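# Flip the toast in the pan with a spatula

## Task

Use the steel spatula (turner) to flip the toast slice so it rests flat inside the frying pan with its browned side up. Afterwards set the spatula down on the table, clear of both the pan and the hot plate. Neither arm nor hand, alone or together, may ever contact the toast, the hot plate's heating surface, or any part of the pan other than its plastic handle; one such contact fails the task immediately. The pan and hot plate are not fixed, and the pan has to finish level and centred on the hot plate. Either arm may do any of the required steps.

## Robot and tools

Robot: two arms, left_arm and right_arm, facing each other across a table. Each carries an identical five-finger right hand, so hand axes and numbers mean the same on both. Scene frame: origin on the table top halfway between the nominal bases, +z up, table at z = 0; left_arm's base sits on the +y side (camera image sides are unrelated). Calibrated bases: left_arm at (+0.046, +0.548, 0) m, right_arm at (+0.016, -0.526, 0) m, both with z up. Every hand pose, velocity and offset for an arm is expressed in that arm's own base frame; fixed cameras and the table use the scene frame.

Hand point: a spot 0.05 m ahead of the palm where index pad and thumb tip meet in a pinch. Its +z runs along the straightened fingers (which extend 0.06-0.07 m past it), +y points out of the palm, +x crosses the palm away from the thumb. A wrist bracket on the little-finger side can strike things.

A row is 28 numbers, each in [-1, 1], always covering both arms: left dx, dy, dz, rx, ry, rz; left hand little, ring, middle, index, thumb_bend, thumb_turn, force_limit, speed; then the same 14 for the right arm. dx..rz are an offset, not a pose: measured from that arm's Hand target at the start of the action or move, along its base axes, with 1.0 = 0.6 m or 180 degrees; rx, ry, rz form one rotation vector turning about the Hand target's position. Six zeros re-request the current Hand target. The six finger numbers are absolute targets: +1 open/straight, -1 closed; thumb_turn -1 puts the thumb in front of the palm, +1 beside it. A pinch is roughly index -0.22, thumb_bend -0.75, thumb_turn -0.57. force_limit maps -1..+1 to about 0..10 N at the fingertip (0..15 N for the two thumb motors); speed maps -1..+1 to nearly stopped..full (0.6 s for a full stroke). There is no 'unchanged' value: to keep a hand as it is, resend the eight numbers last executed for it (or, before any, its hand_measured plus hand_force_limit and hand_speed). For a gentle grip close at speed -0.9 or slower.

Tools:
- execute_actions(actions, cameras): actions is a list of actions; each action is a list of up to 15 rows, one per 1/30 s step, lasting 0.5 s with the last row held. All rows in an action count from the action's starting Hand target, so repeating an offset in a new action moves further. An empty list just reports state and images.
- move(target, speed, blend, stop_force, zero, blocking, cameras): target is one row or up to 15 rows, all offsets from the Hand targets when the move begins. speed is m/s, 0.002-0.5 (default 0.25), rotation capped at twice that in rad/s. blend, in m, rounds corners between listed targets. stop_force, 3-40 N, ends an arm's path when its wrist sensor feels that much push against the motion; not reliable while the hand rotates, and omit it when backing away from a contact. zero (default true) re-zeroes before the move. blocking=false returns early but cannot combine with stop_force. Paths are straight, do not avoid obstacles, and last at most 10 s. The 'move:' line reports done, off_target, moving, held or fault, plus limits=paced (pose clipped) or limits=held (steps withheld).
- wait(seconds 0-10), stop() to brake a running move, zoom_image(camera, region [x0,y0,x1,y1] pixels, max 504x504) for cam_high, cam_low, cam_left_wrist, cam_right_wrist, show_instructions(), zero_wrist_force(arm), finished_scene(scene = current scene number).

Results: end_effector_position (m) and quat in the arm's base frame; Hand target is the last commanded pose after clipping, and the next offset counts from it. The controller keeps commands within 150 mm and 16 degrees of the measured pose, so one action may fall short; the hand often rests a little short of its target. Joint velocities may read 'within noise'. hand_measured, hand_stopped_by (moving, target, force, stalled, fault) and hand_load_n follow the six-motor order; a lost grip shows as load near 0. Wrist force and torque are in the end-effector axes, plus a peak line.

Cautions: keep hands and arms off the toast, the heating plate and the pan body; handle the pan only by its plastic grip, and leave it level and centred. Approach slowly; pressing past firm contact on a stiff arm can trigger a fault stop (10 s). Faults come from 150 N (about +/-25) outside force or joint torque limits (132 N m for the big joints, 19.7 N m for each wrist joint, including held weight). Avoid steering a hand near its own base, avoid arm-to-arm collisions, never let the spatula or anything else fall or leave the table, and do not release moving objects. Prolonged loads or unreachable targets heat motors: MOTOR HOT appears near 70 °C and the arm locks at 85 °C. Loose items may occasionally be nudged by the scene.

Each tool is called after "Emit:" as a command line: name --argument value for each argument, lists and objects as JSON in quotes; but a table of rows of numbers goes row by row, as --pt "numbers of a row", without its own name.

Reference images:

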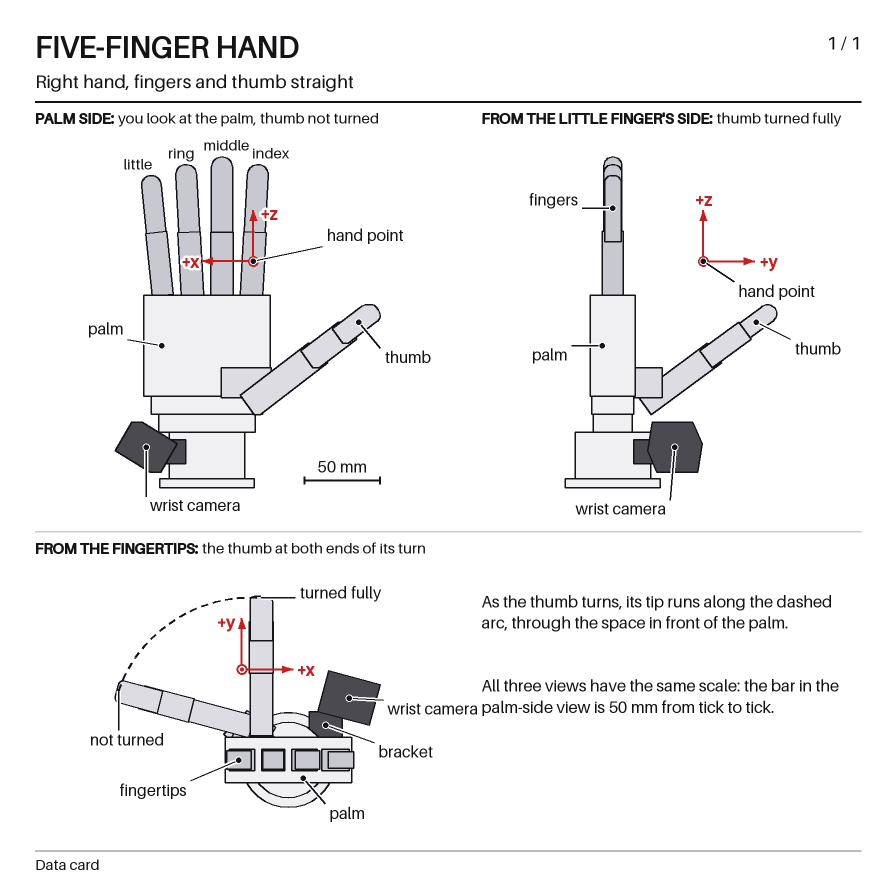

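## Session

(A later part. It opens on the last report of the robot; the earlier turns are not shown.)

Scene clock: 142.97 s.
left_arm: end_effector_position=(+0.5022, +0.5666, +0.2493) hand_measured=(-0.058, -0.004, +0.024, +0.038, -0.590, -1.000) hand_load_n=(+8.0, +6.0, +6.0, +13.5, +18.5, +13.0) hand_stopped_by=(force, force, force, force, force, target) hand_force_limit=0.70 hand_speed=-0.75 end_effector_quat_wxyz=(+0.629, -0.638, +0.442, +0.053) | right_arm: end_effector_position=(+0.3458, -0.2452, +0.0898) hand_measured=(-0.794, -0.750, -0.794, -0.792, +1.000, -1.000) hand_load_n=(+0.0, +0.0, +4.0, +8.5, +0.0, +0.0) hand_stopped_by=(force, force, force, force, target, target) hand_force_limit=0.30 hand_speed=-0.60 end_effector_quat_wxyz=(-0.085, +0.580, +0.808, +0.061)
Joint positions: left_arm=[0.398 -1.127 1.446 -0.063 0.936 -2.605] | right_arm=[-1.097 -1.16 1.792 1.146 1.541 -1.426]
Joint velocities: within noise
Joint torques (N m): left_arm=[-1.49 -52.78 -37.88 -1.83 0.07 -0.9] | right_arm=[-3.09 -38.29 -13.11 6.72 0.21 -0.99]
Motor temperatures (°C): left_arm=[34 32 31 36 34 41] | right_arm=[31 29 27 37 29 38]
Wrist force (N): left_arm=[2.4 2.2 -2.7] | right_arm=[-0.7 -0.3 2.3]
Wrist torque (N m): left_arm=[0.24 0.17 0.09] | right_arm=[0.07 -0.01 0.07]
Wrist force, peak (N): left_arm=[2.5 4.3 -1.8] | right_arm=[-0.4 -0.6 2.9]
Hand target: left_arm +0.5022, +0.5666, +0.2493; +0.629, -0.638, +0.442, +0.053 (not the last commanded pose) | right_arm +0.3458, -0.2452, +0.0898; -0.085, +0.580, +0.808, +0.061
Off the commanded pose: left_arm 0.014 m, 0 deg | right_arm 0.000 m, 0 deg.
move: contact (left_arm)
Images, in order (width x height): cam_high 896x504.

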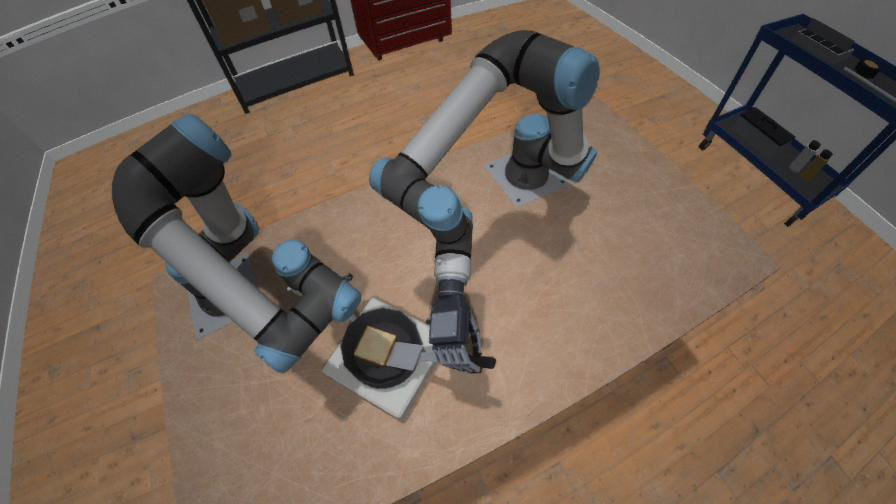

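Emit:
move --target '[0.0138,-0.015,0.0392,0.0205,0.0188,0,-0.6,-0.6,-0.6,-0.6,-0.7,-1,0.7,-0.75,0,0,0,0,0,0,-0.98,-0.98,-0.98,-0.98,1,-1,0.3,-0.6]' --speed 0.04 --cameras '[]'

Emit:
move --target '[0,0,-0.03,0,0,0,-0.6,-0.6,-0.6,-0.6,-0.7,-1,0.7,-0.75,0,0,0,0,0,0,-0.98,-0.98,-0.98,-0.98,1,-1,0.3,-0.6]' --speed 0.015 --stop_force 3 --cameras '["cam_high","cam_low"]'

Emit:
zoom_image --camera "cam_high" --region '[330, 290, 450, 410]'

Emit:
zoom_image --camera "cam_low" --region '[340, 210, 420, 290]'

Scene clock: 147.13 s.
left_arm: end_effector_position=(+0.5107, +0.5575, +0.2730) hand_measured=(-0.058, -0.004, +0.024, +0.038, -0.590, -1.000) hand_load_n=(+8.5, +6.5, +6.0, +13.0, +19.5, +12.5) hand_stopped_by=(force, force, force, force, force, target) hand_force_limit=0.70 hand_speed=-0.75 end_effector_quat_wxyz=(+0.635, -0.615, +0.459, +0.086) end_effector_velocity=(-0.001, +0.001, +0.000) end_effector_angular_velocity=(-0.003, -0.005, +0.002) | right_arm: end_effector_position=(+0.3458, -0.2452, +0.0898) hand_measured=(-0.794, -0.750, -0.794, -0.792, +1.000, -1.000) hand_load_n=(+0.0, +0.0, +3.5, +8.5, +0.0, +0.0) hand_stopped_by=(force, force, force, force, target, target) hand_force_limit=0.30 hand_speed=-0.60 end_effector_quat_wxyz=(-0.085, +0.580, +0.808, +0.061)
Joint positions: left_arm=[0.365 -1.136 1.427 -0.059 0.884 -2.514] | right_arm=[-1.097 -1.16 1.792 1.146 1.541 -1.426]
Joint velocities: left_arm=[0.002 0 0 0 0.001 -0.005] | right_arm=[within noise]
Joint torques (N m): left_arm=[9.71 -45.58 -25.22 -0.55 0.99 -1.91] | right_arm=[-1.63 -38.18 -12.98 7.41 0.49 -0.69]
Motor temperatures (°C): left_arm=[34 32 31 36 34 41] | right_arm=[31 29 27 37 29 38]
Wrist force (N): left_arm=[3.2 2.8 -2.0] | right_arm=[-0.2 -0.8 1.6]
Wrist torque (N m): left_arm=[0.25 0.00 0.35] | right_arm=[0.03 -0.01 0.07]
Wrist force, peak (N): left_arm=[3.1 3.7 -2.1] | right_arm=[-0.7 -0.6 2.5]
Hand target: left_arm +0.5105, +0.5576, +0.2729; +0.635, -0.615, +0.459, +0.086 | right_arm +0.3458, -0.2452, +0.0898; -0.085, +0.580, +0.808, +0.061
Off the commanded pose: left_arm 0.000 m, 0 deg | right_arm 0.000 m, 0 deg.
move: done
No camera images: "cameras" was empty.

Scene clock: 148.57 s.
left_arm: end_effector_position=(+0.5105, +0.5576, +0.2673) hand_measured=(-0.058, -0.004, +0.024, +0.038, -0.590, -1.000) hand_load_n=(+8.5, +6.5, +6.0, +13.0, +18.5, +12.5) hand_stopped_by=(force, force, force, force, force, target) hand_force_limit=0.70 hand_speed=-0.75 end_effector_quat_wxyz=(+0.635, -0.615, +0.459, +0.086) | right_arm: end_effector_position=(+0.3458, -0.2452, +0.0898) hand_measured=(-0.794, -0.750, -0.794, -0.792, +1.000, -1.000) hand_load_n=(+0.0, +0.0, +3.5, +8.5, +0.0, +0.0) hand_stopped_by=(force, force, force, force, target, target) hand_force_limit=0.30 hand_speed=-0.60 end_effector_quat_wxyz=(-0.085, +0.580, +0.808, +0.061)
Joint positions: left_arm=[0.365 -1.132 1.436 -0.072 0.885 -2.515] | right_arm=[-1.097 -1.16 1.792 1.146 1.541 -1.426]
Joint velocities: within noise
Joint torques (N m): left_arm=[1.7 -52.09 -38.39 -1.81 0.46 -2.11] | right_arm=[-2.07 -38.87 -14.08 7.48 0.52 -0.69]
Motor temperatures (°C): left_arm=[34 32 31 36 34 41] | right_arm=[31 29 27 37 29 38]
Wrist force (N): left_arm=[2.4 1.7 -2.6] | right_arm=[-0.2 -0.4 2.3]
Wrist torque (N m): left_arm=[0.21 0.17 -0.02] | right_arm=[0.07 -0.03 0.09]
Wrist force, peak (N): left_arm=[3.4 2.9 -2.2] | right_arm=[0.2 -0.9 3.1]
Hand target: left_arm +0.5106, +0.5576, +0.2673; +0.635, -0.615, +0.459, +0.086 (not the last commanded pose) | right_arm +0.3458, -0.2452, +0.0898; -0.085, +0.580, +0.808, +0.061
Off the commanded pose: left_arm 0.012 m, 0 deg | right_arm 0.000 m, 0 deg.
move: contact (left_arm)
Images, in order (width x height): cam_high 896x504, cam_low 896x504.

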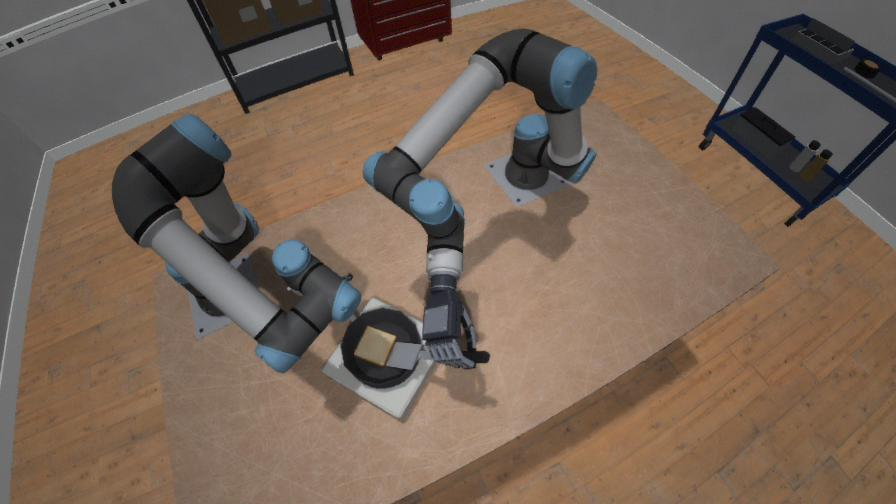

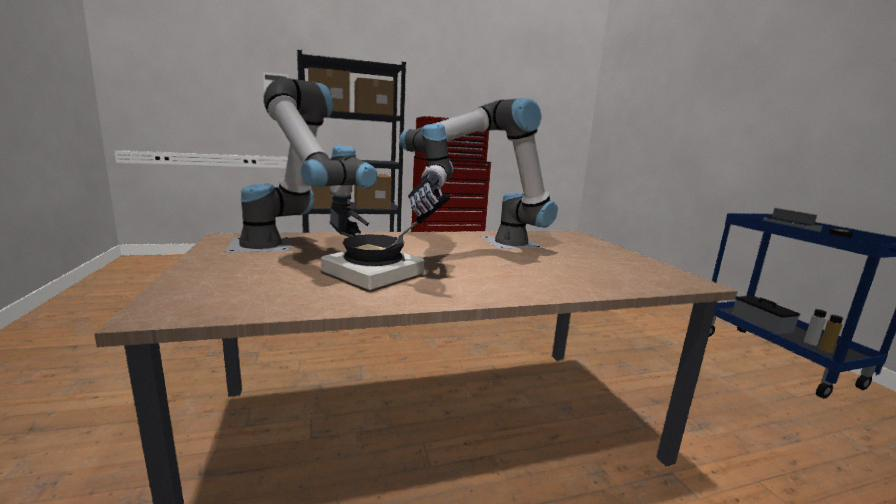

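Scaled by 4.200 from the camera's 896x504 image, which has a finer 1280x720 frame.

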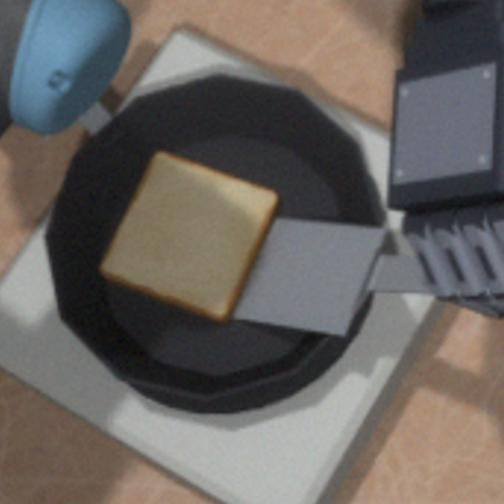

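Scaled by 6.300 from the camera's 896x504 image, which has a finer 1280x720 frame.

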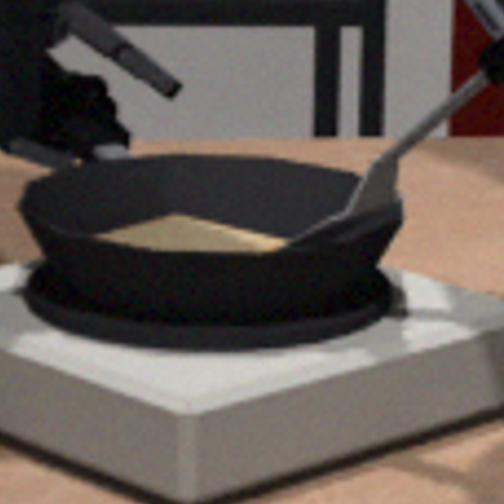

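Emit:
move --target '[0.0226,-0.0245,0.001,0,0,0,-0.6,-0.6,-0.6,-0.6,-0.7,-1,0.7,-0.75,0,0,0,0,0,0,-0.98,-0.98,-0.98,-0.98,1,-1,0.3,-0.6]' --speed 0.02 --stop_force 8 --cameras '["cam_high","cam_low"]'

Emit:
zoom_image --camera "cam_high" --region '[330, 290, 450, 410]'

Emit:
zoom_image --camera "cam_low" --region '[340, 210, 420, 290]'

Scene clock: 152.83 s.
left_arm: end_effector_position=(+0.5241, +0.5429, +0.2679) hand_measured=(-0.058, -0.004, +0.024, +0.038, -0.590, -1.000) hand_load_n=(+8.0, +6.0, +6.0, +13.0, +19.0, +13.0) hand_stopped_by=(force, force, force, force, force, target) hand_force_limit=0.70 hand_speed=-0.75 end_effector_quat_wxyz=(+0.635, -0.615, +0.459, +0.086) | right_arm: end_effector_position=(+0.3458, -0.2452, +0.0898) hand_measured=(-0.794, -0.750, -0.794, -0.792, +1.000, -1.000) hand_load_n=(+0.0, +0.0, +3.5, +8.5, -0.5, +0.0) hand_stopped_by=(force, force, force, force, target, target) hand_force_limit=0.30 hand_speed=-0.60 end_effector_quat_wxyz=(-0.085, +0.580, +0.808, +0.061)
Joint positions: left_arm=[0.331 -1.124 1.423 -0.06 0.851 -2.525] | right_arm=[-1.097 -1.16 1.792 1.146 1.541 -1.426]
Joint velocities: within noise
Joint torques (N m): left_arm=[9.79 -48.98 -13.77 -1.01 1.21 2.29] | right_arm=[-1.97 -38.28 -13.38 7.36 0.2 -0.74]
Motor temperatures (°C): left_arm=[34 32 31 36 34 41] | right_arm=[31 29 27 37 29 38]
Wrist force (N): left_arm=[-1.1 0.4 -2.5] | right_arm=[0.5 -0.8 3.0]
Wrist torque (N m): left_arm=[0.25 0.22 -0.29] | right_arm=[0.03 -0.06 0.10]
Wrist force, peak (N): left_arm=[2.7 1.9 -2.8] | right_arm=[0.0 -0.7 3.6]
Hand target: left_arm +0.5241, +0.5429, +0.2679; +0.635, -0.615, +0.459, +0.086 | right_arm +0.3458, -0.2452, +0.0898; -0.085, +0.580, +0.808, +0.061
Off the commanded pose: left_arm 0.000 m, 0 deg | right_arm 0.000 m, 0 deg.
move: done
Images, in order (width x height): cam_high 896x504, cam_low 896x504.

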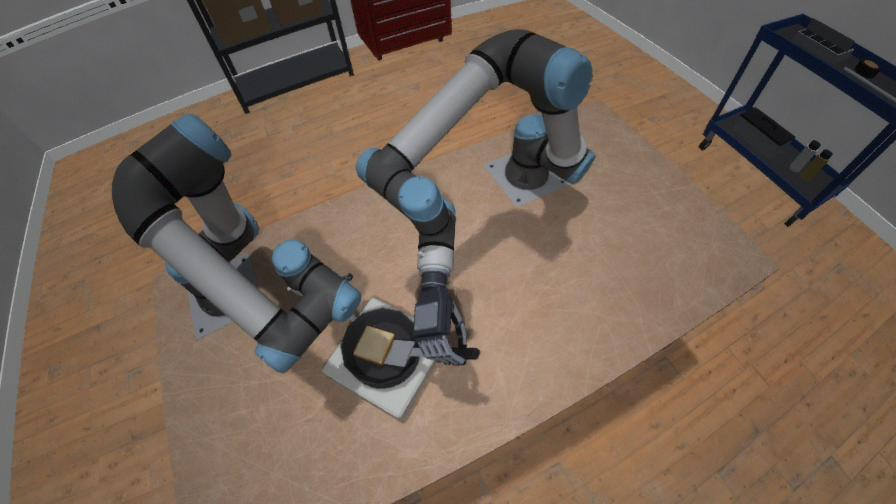

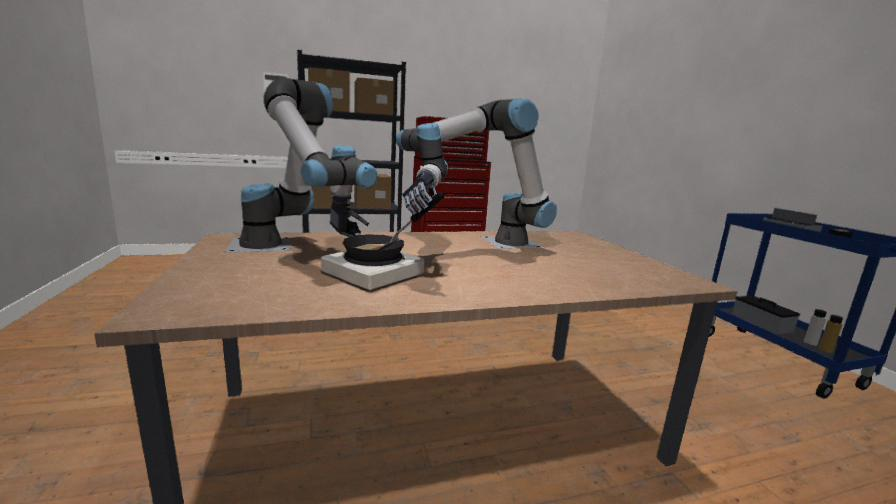

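Scaled by 4.200 from the camera's 896x504 image, which has a finer 1280x720 frame.

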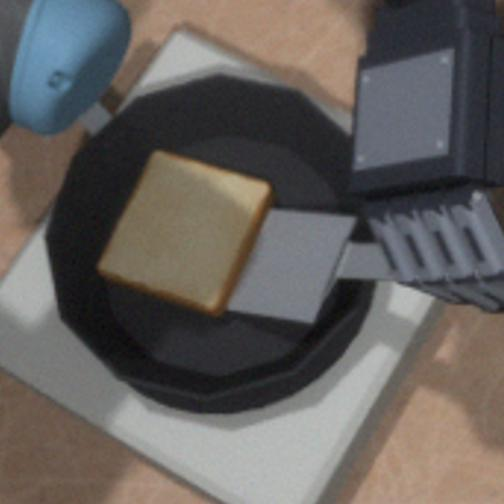

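Scaled by 6.300 from the camera's 896x504 image, which has a finer 1280x720 frame.

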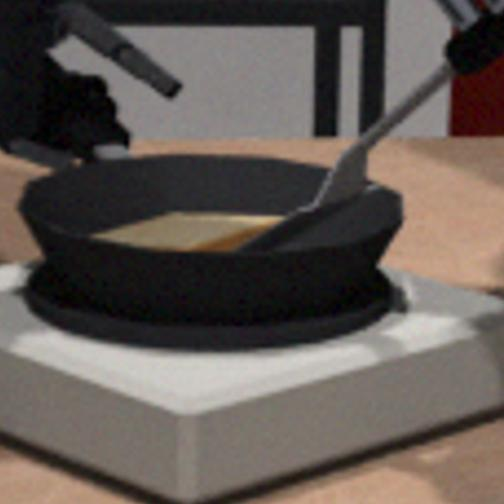

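Emit:
move --pt "0.0113 -0.0123 0.0275 0 0 0 -0.6 -0.6 -0.6 -0.6 -0.7 -1 0.7 -0.75 0 0 0 0 0 0 -0.98 -0.98 -0.98 -0.98 1 -1 0.3 -0.6" --pt "0.0237 -0.0258 0.0542 0 0 0 -0.6 -0.6 -0.6 -0.6 -0.7 -1 0.7 -0.75 0 0 0 0 0 0 -0.98 -0.98 -0.98 -0.98 1 -1 0.3 -0.6" --speed 0.025 --blend 0.004 --stop_force 15 --cameras '["cam_high","cam_low"]'

Emit:
zoom_image --camera "cam_high" --region '[330, 290, 450, 410]'

Emit:
zoom_image --camera "cam_low" --region '[340, 210, 420, 290]'

Scene clock: 162.33 s.
left_arm: end_effector_position=(+0.5383, +0.5274, +0.3004) hand_measured=(-0.058, -0.004, +0.024, +0.038, -0.590, -1.000) hand_load_n=(+8.5, +6.5, +6.0, +13.0, +19.5, +12.5) hand_stopped_by=(force, force, force, force, force, target) hand_force_limit=0.70 hand_speed=-0.75 end_effector_quat_wxyz=(+0.635, -0.615, +0.459, +0.086) | right_arm: end_effector_position=(+0.3458, -0.2452, +0.0898) hand_measured=(-0.794, -0.750, -0.794, -0.792, +1.000, -1.000) hand_load_n=(+0.0, +0.0, +2.5, +7.5, +0.0, +0.0) hand_stopped_by=(force, force, force, force, target, target) hand_force_limit=0.30 hand_speed=-0.60 end_effector_quat_wxyz=(-0.085, +0.580, +0.808, +0.061)
Joint positions: left_arm=[0.295 -1.133 1.35 0.029 0.816 -2.537] | right_arm=[-1.097 -1.16 1.792 1.146 1.541 -1.426]
Joint velocities: within noise
Joint torques (N m): left_arm=[11.7 -43.31 -16.82 -2.4 1 2.12] | right_arm=[-1.98 -38.94 -13.02 7.21 0.28 -0.74]
Motor temperatures (°C): left_arm=[34 32 31 36 34 41] | right_arm=[31 29 27 37 29 38]
Wrist force (N): left_arm=[3.2 3.1 -2.0] | right_arm=[-0.3 -0.3 2.1]
Wrist torque (N m): left_arm=[0.27 0.00 0.36] | right_arm=[0.06 -0.03 0.05]
Wrist force, peak (N): left_arm=[3.6 3.1 -2.2] | right_arm=[-0.2 -0.9 3.7]
Hand target: left_arm +0.5383, +0.5274, +0.3004; +0.635, -0.615, +0.459, +0.086 | right_arm +0.3458, -0.2452, +0.0898; -0.085, +0.580, +0.808, +0.061
Off the commanded pose: left_arm 0.000 m, 0 deg | right_arm 0.000 m, 0 deg.
move: done
Images, in order (width x height): cam_high 896x504, cam_low 896x504.

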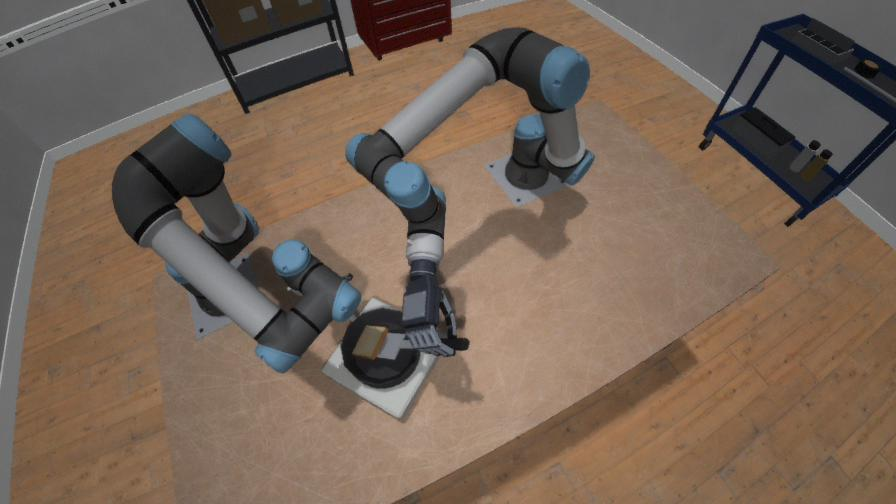

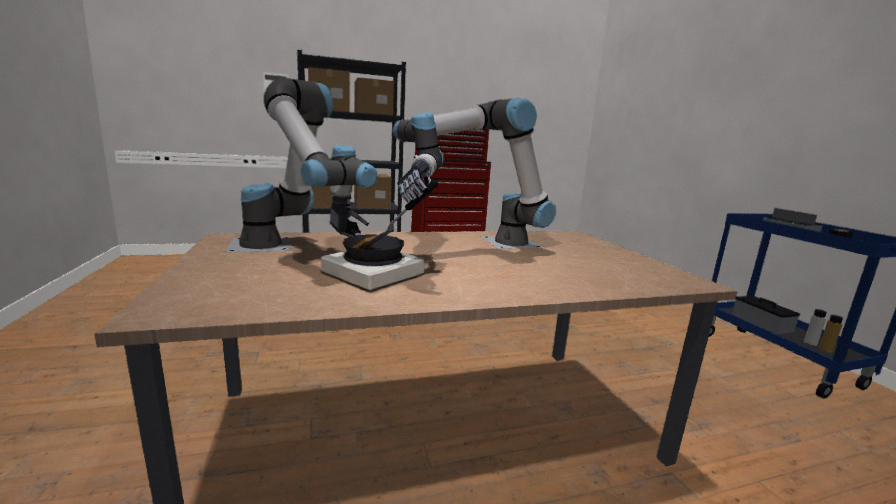

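Scaled by 4.200 from the camera's 896x504 image, which has a finer 1280x720 frame.

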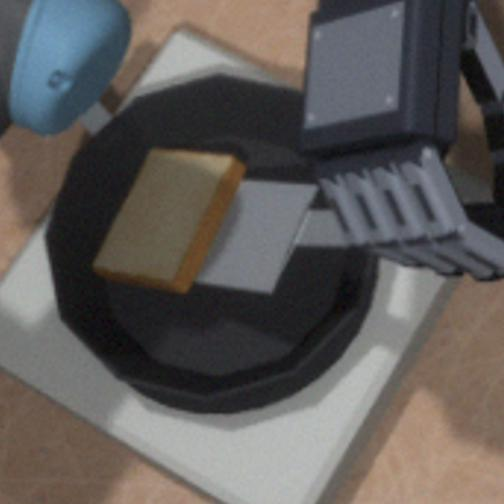

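Scaled by 6.300 from the camera's 896x504 image, which has a finer 1280x720 frame.

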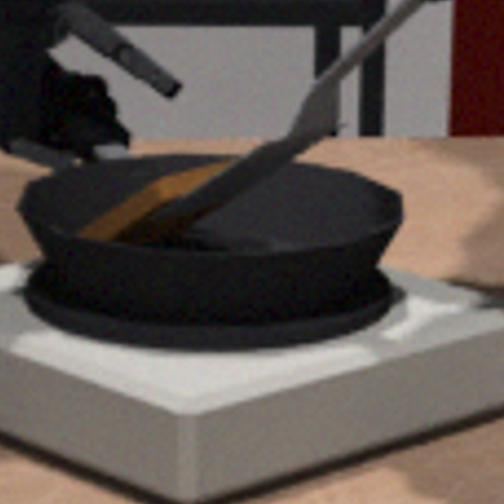

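Emit:
move --pt "0.0203 -0.0221 0.02 0 0 0 -0.6 -0.6 -0.6 -0.6 -0.7 -1 0.7 -0.75 0 0 0 0 0 0 -0.98 -0.98 -0.98 -0.98 1 -1 0.3 -0.6" --pt "0.0372 -0.0405 0.0283 0 0 0 -0.6 -0.6 -0.6 -0.6 -0.7 -1 0.7 -0.75 0 0 0 0 0 0 -0.98 -0.98 -0.98 -0.98 1 -1 0.3 -0.6" --speed 0.025 --blend 0.004 --stop_force 15 --cameras '["cam_high","cam_low"]'

Emit:
zoom_image --camera "cam_high" --region '[330, 290, 450, 410]'

Emit:
zoom_image --camera "cam_low" --region '[340, 210, 420, 290]'

Scene clock: 166.20 s.
left_arm: end_effector_position=(+0.5607, +0.5031, +0.3174) hand_measured=(-0.058, -0.004, +0.024, +0.038, -0.590, -1.000) hand_load_n=(+8.5, +6.5, +6.0, +13.0, +19.5, +12.5) hand_stopped_by=(force, force, force, force, force, target) hand_force_limit=0.70 hand_speed=-0.75 end_effector_quat_wxyz=(+0.635, -0.615, +0.459, +0.086) | right_arm: end_effector_position=(+0.3458, -0.2452, +0.0898) hand_measured=(-0.794, -0.750, -0.794, -0.792, +1.000, -1.000) hand_load_n=(+0.0, +0.0, +2.5, +7.5, +0.0, +0.0) hand_stopped_by=(force, force, force, force, target, target) hand_force_limit=0.30 hand_speed=-0.60 end_effector_quat_wxyz=(-0.085, +0.580, +0.808, +0.061)
Joint positions: left_arm=[0.241 -1.118 1.286 0.092 0.764 -2.556] | right_arm=[-1.097 -1.16 1.792 1.146 1.541 -1.426]
Joint velocities: within noise
Joint torques (N m): left_arm=[11.71 -53.42 -17.26 -2.11 0.85 2.27] | right_arm=[-1.89 -38.57 -13.55 7.26 0.27 -0.51]
Motor temperatures (°C): left_arm=[34 32 31 36 34 41] | right_arm=[31 29 27 37 29 38]
Wrist force (N): left_arm=[3.1 2.6 -2.4] | right_arm=[-0.4 -0.3 1.9]
Wrist torque (N m): left_arm=[0.25 0.02 0.33] | right_arm=[0.06 0.00 0.04]
Wrist force, peak (N): left_arm=[3.4 3.2 -2.3] | right_arm=[-0.2 -0.5 2.4]
Hand target: left_arm +0.5607, +0.5031, +0.3174; +0.635, -0.615, +0.459, +0.086 | right_arm +0.3458, -0.2452, +0.0898; -0.085, +0.580, +0.808, +0.061
Off the commanded pose: left_arm 0.000 m, 0 deg | right_arm 0.000 m, 0 deg.
move: done
Images, in order (width x height): cam_high 896x504, cam_low 896x504.

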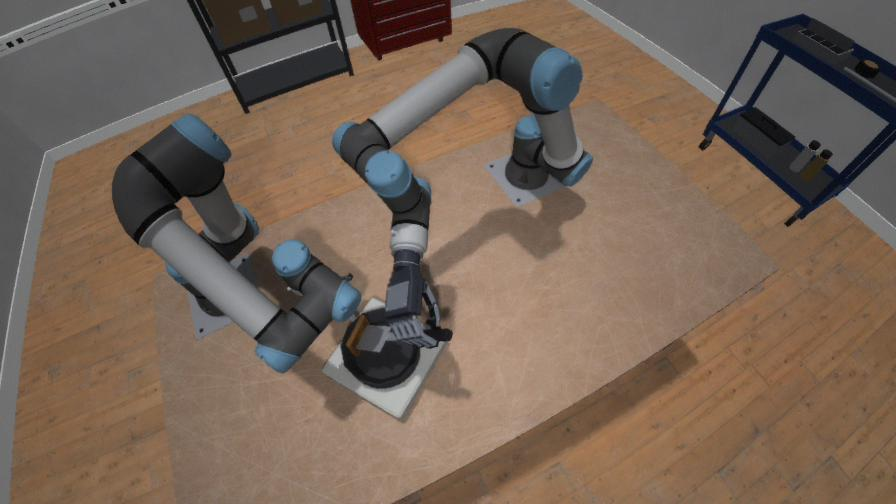

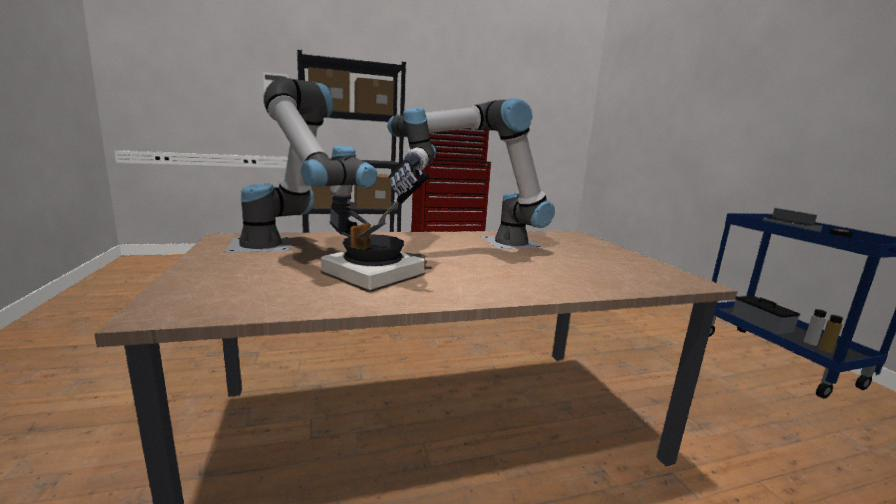

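Scaled by 4.200 from the camera's 896x504 image, which has a finer 1280x720 frame.

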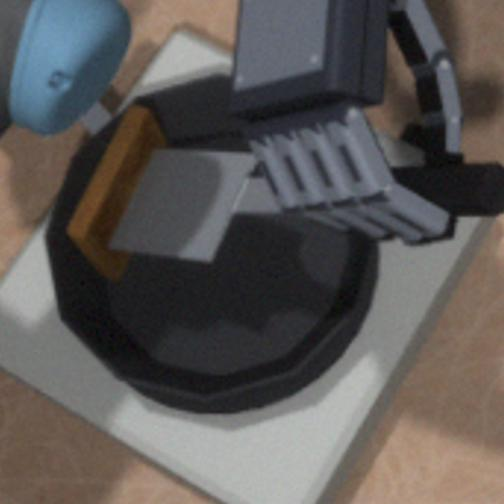

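Scaled by 6.300 from the camera's 896x504 image, which has a finer 1280x720 frame.

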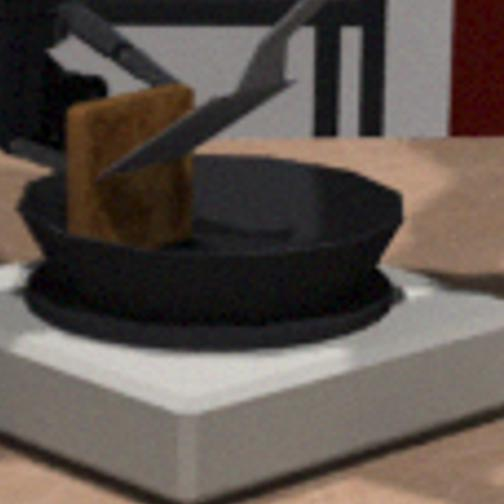

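Emit:
move --target '[0.0124,-0.0135,0.0033,0,0,0,-0.6,-0.6,-0.6,-0.6,-0.7,-1,0.7,-0.75,0,0,0,0,0,0,-0.98,-0.98,-0.98,-0.98,1,-1,0.3,-0.6]' --speed 0.02 --stop_force 10 --cameras '["cam_high","cam_low"]'

Emit:
zoom_image --camera "cam_high" --region '[330, 290, 450, 410]'

Emit:
zoom_image --camera "cam_low" --region '[340, 210, 420, 290]'

Scene clock: 169.83 s.
left_arm: end_effector_position=(+0.5681, +0.4950, +0.3194) hand_measured=(-0.058, -0.004, +0.024, +0.038, -0.590, -1.000) hand_load_n=(+8.5, +7.0, +6.0, +13.0, +19.5, +12.5) hand_stopped_by=(force, force, force, force, force, target) hand_force_limit=0.70 hand_speed=-0.75 end_effector_quat_wxyz=(+0.635, -0.615, +0.459, +0.086) | right_arm: end_effector_position=(+0.3458, -0.2452, +0.0898) hand_measured=(-0.794, -0.750, -0.794, -0.792, +1.000, -1.000) hand_load_n=(+0.0, +0.0, +2.5, +7.0, +0.0, +0.0) hand_stopped_by=(force, force, force, force, target, target) hand_force_limit=0.30 hand_speed=-0.60 end_effector_quat_wxyz=(-0.085, +0.580, +0.808, +0.061)
Joint positions: left_arm=[0.224 -1.111 1.27 0.105 0.747 -2.562] | right_arm=[-1.097 -1.16 1.792 1.146 1.541 -1.426]
Joint velocities: within noise
Joint torques (N m): left_arm=[11.78 -54.44 -18.07 -2.09 1.08 2.35] | right_arm=[-2.23 -38.13 -13.99 6.95 0.27 -0.49]
Motor temperatures (°C): left_arm=[34 32 31 36 34 41] | right_arm=[31 29 27 37 29 38]
Wrist force (N): left_arm=[3.0 2.8 -2.3] | right_arm=[-0.5 -0.5 2.0]
Wrist torque (N m): left_arm=[0.28 0.03 0.35] | right_arm=[0.02 0.03 0.02]
Wrist force, peak (N): left_arm=[3.3 3.1 -2.6] | right_arm=[-0.4 -0.6 2.3]
Hand target: left_arm +0.5681, +0.4950, +0.3194; +0.635, -0.615, +0.459, +0.086 | right_arm +0.3458, -0.2452, +0.0898; -0.085, +0.580, +0.808, +0.061
Off the commanded pose: left_arm 0.000 m, 0 deg | right_arm 0.000 m, 0 deg.
move: done
Images, in order (width x height): cam_high 896x504, cam_low 896x504.

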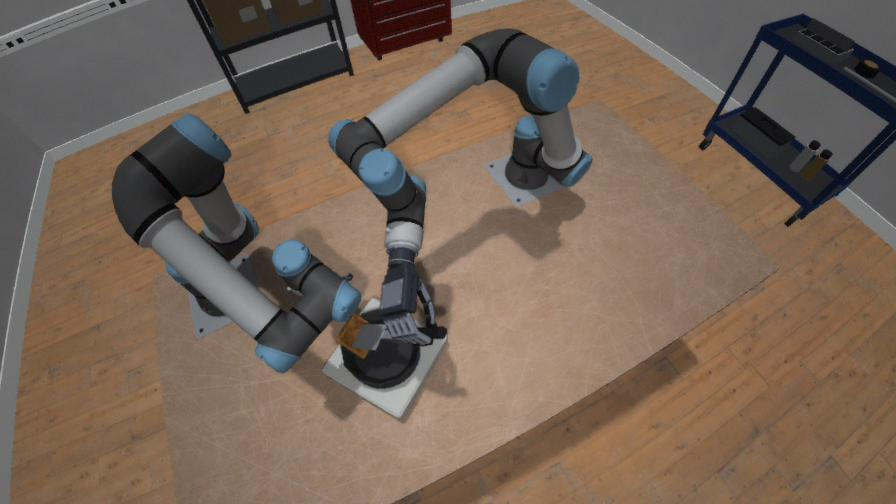

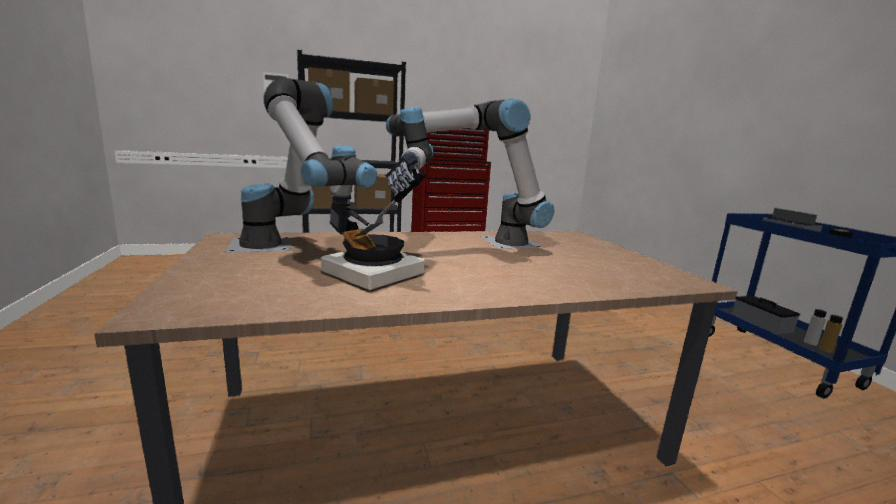

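Scaled by 4.200 from the camera's 896x504 image, which has a finer 1280x720 frame.

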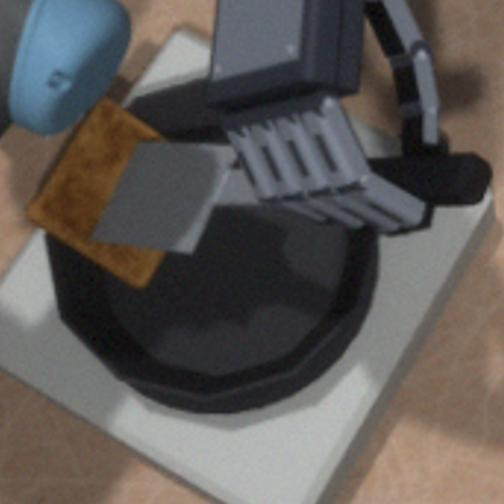

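Scaled by 6.300 from the camera's 896x504 image, which has a finer 1280x720 frame.

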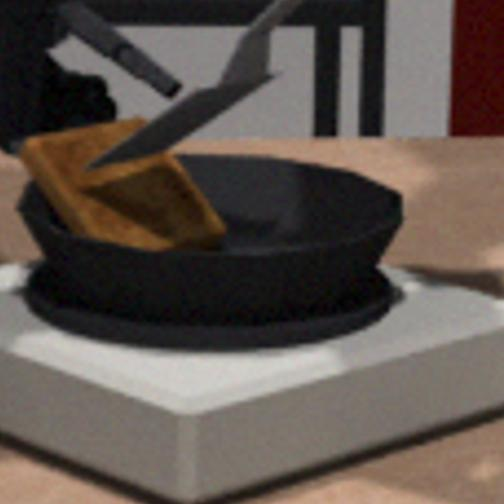

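Emit:
move --target '[-0.1129,0.1226,0.1667,0,0,0,-0.6,-0.6,-0.6,-0.6,-0.7,-1,0.7,-0.75,0,0,0,0,0,0,-0.98,-0.98,-0.98,-0.98,1,-1,0.3,-0.6]' --speed 0.06 --cameras '["cam_high","cam_low"]'

Emit:
zoom_image --camera "cam_high" --region '[330, 290, 450, 410]'

Emit:
zoom_image --camera "cam_low" --region '[320, 190, 420, 290]'

Scene clock: 176.40 s.
left_arm: end_effector_position=(+0.5002, +0.5687, +0.4196) hand_measured=(-0.058, -0.004, +0.024, +0.038, -0.590, -1.000) hand_load_n=(+8.5, +6.5, +6.0, +13.0, +19.5, +12.0) hand_stopped_by=(force, force, force, force, force, target) hand_force_limit=0.70 hand_speed=-0.75 end_effector_quat_wxyz=(+0.635, -0.615, +0.459, +0.086) | right_arm: end_effector_position=(+0.3458, -0.2452, +0.0898) hand_measured=(-0.794, -0.750, -0.794, -0.792, +1.000, -1.000) hand_load_n=(+0.0, +0.0, +2.5, +7.0, +0.0, +0.0) hand_stopped_by=(force, force, force, force, target, target) hand_force_limit=0.30 hand_speed=-0.60 end_effector_quat_wxyz=(-0.085, +0.580, +0.808, +0.061)
Joint positions: left_arm=[0.392 -1.182 1.115 0.294 0.91 -2.507] | right_arm=[-1.097 -1.16 1.792 1.146 1.541 -1.426]
Joint velocities: within noise
Joint torques (N m): left_arm=[-13.73 -39.99 -16.87 -2.99 -1.82 -1.9] | right_arm=[-2.46 -37.9 -13.16 6.96 0.24 -0.53]
Motor temperatures (°C): left_arm=[34 32 31 36 34 41] | right_arm=[31 29 27 37 29 38]
Wrist force (N): left_arm=[2.9 3.0 -2.0] | right_arm=[0.1 -0.5 1.8]
Wrist torque (N m): left_arm=[0.27 0.02 0.34] | right_arm=[0.03 -0.03 0.04]
Wrist force, peak (N): left_arm=[4.0 2.9 -2.2] | right_arm=[-0.3 -0.4 2.3]
Hand target: left_arm +0.5004, +0.5686, +0.4194; +0.635, -0.615, +0.459, +0.086 | right_arm +0.3458, -0.2452, +0.0898; -0.085, +0.580, +0.808, +0.061
Off the commanded pose: left_arm 0.000 m, 0 deg | right_arm 0.000 m, 0 deg.
move: done
Images, in order (width x height): cam_high 896x504, cam_low 896x504.

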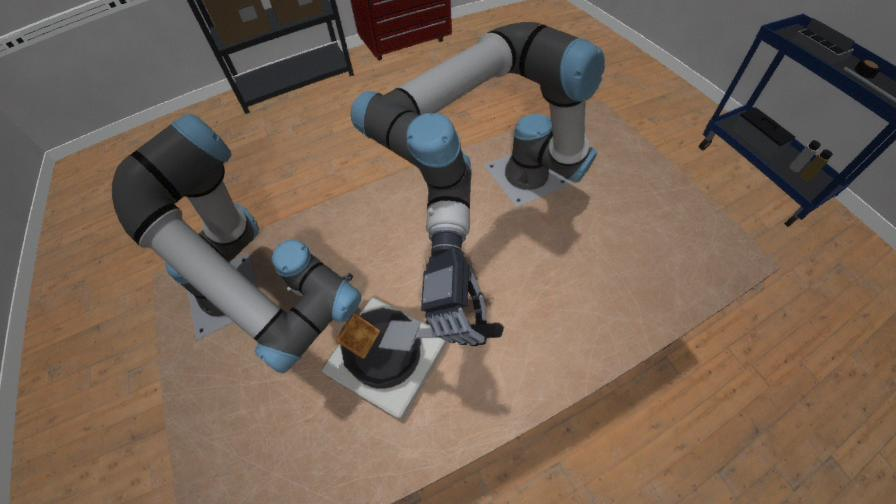

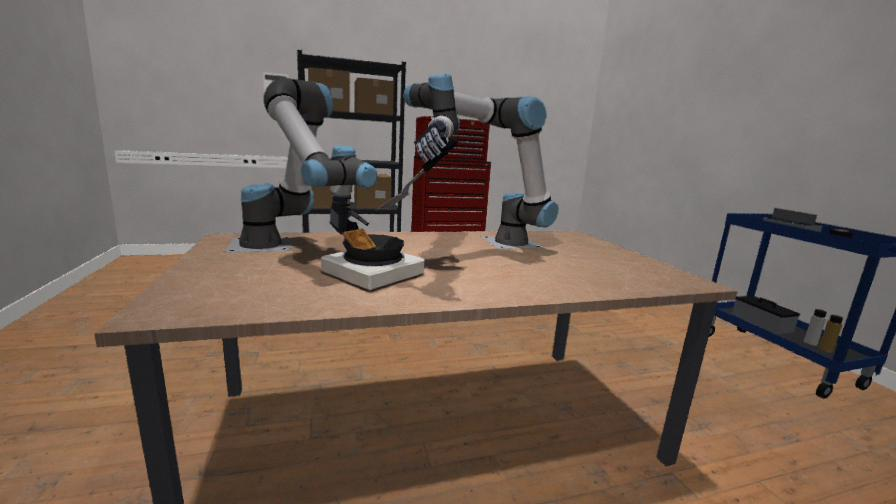

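Scaled by 4.200 from the camera's 896x504 image, which has a finer 1280x720 frame.

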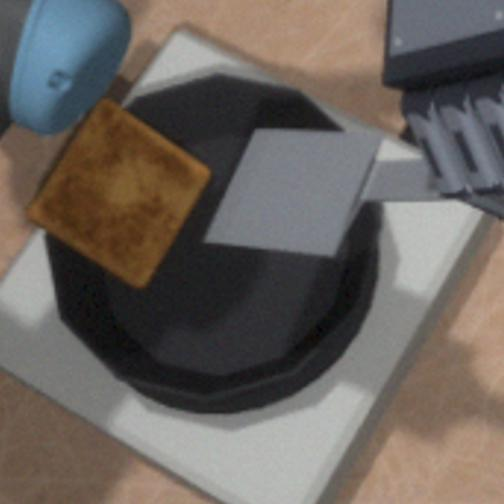

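Scaled by 5.040 from the camera's 896x504 image, which has a finer 1280x720 frame.

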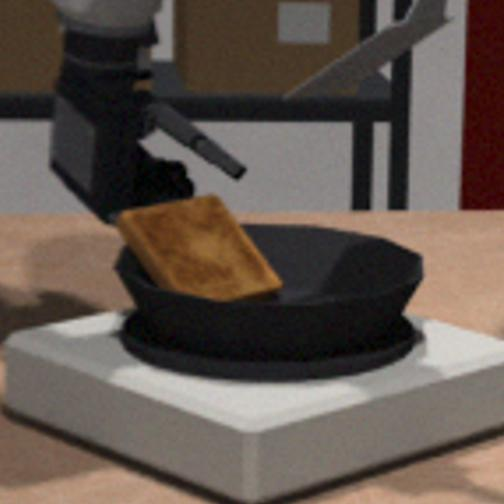

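Emit:
move --target '[-0.10,0.11,0.08,0,0,0,-0.6,-0.6,-0.6,-0.6,-0.7,-1,0.7,-0.75,0.0175,-0.0209,0.0983,0.0638,0.0536,0,-0.98,-0.98,-0.98,-0.98,1,-1,0.3,-0.6]' --speed 0.08 --cameras '["cam_high","cam_low"]'

Emit:
zoom_image --camera "cam_high" --region '[330, 290, 450, 410]'

Emit:
zoom_image --camera "cam_low" --region '[320, 190, 420, 290]'

Scene clock: 180.07 s.
left_arm: end_effector_position=(+0.4403, +0.6346, +0.4674) hand_measured=(-0.058, -0.004, +0.024, +0.038, -0.590, -1.000) hand_load_n=(+8.5, +6.5, +6.0, +13.0, +19.5, +12.5) hand_stopped_by=(force, force, force, force, force, target) hand_force_limit=0.70 hand_speed=-0.75 end_effector_quat_wxyz=(+0.635, -0.615, +0.459, +0.086) | right_arm: end_effector_position=(+0.3563, -0.2577, +0.1487) hand_measured=(-0.794, -0.750, -0.794, -0.794, +1.000, -1.000) hand_load_n=(+0.0, +0.0, +0.5, +3.5, +0.0, +0.0) hand_stopped_by=(force, force, force, force, target, target) hand_force_limit=0.30 hand_speed=-0.60 end_effector_quat_wxyz=(-0.210, +0.572, +0.788, +0.092)
Joint positions: left_arm=[0.555 -1.175 0.981 0.399 1.069 -2.465] | right_arm=[-1.059 -1.04 1.522 1.552 1.579 -1.372]
Joint velocities: within noise
Joint torques (N m): left_arm=[-11.98 -51.27 -16.3 -3.1 -0.39 -2.11] | right_arm=[-3.94 -49.65 -17.55 2.51 -1.07 -1.33]
Motor temperatures (°C): left_arm=[34 32 31 36 34 41] | right_arm=[31 29 27 37 29 38]
Wrist force (N): left_arm=[3.4 3.0 -1.9] | right_arm=[0.6 0.0 1.3]
Wrist torque (N m): left_arm=[0.26 -0.05 0.36] | right_arm=[0.06 0.06 -0.02]
Wrist force, peak (N): left_arm=[4.7 2.1 -2.7] | right_arm=[1.2 -0.9 2.5]
Hand target: left_arm +0.4404, +0.6346, +0.4674; +0.635, -0.615, +0.459, +0.086 | right_arm +0.3563, -0.2577, +0.1487; -0.210, +0.572, +0.788, +0.092
Off the commanded pose: left_arm 0.000 m, 0 deg | right_arm 0.000 m, 0 deg.
move: done
Images, in order (width x height): cam_high 896x504, cam_low 896x504.

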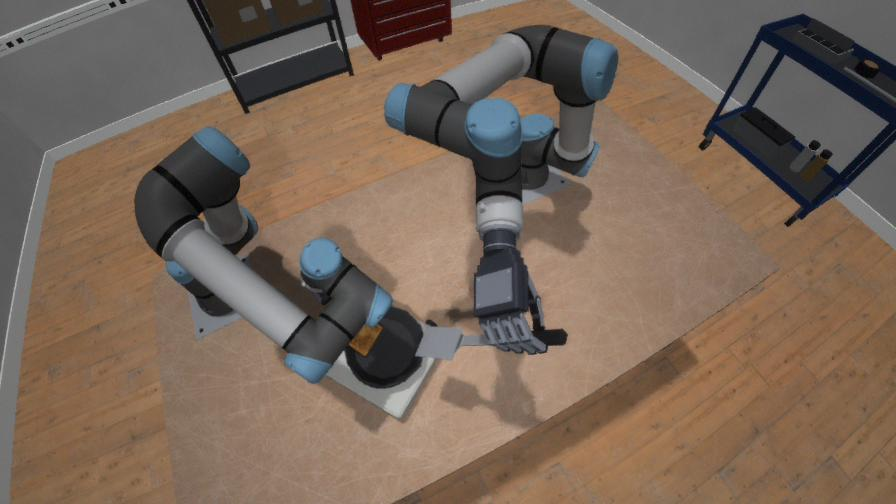

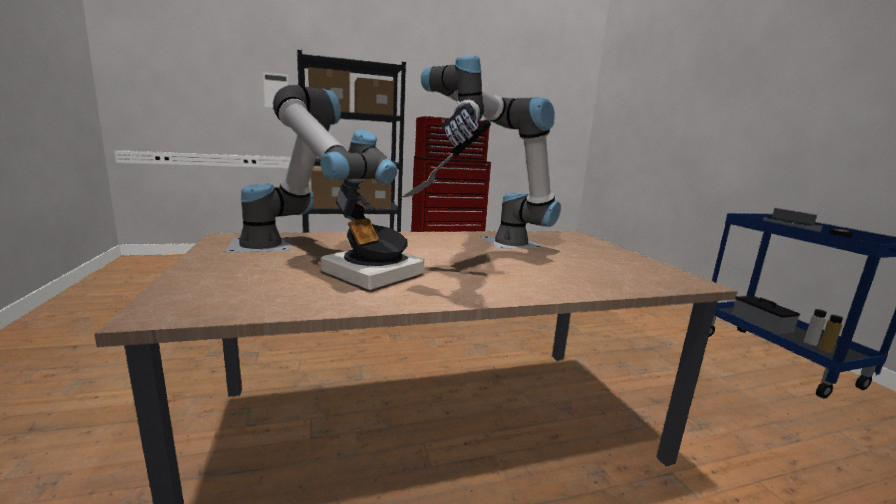

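Scaled by 4.200 from the camera's 896x504 image, which has a finer 1280x720 frame.

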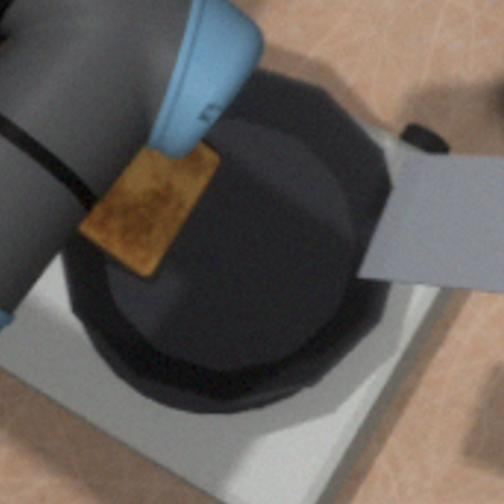

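Scaled by 5.040 from the camera's 896x504 image, which has a finer 1280x720 frame.

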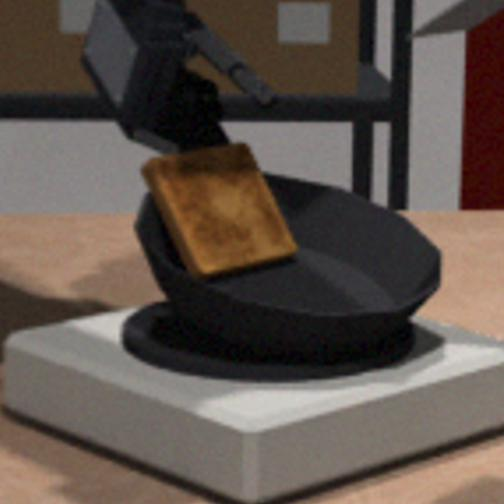

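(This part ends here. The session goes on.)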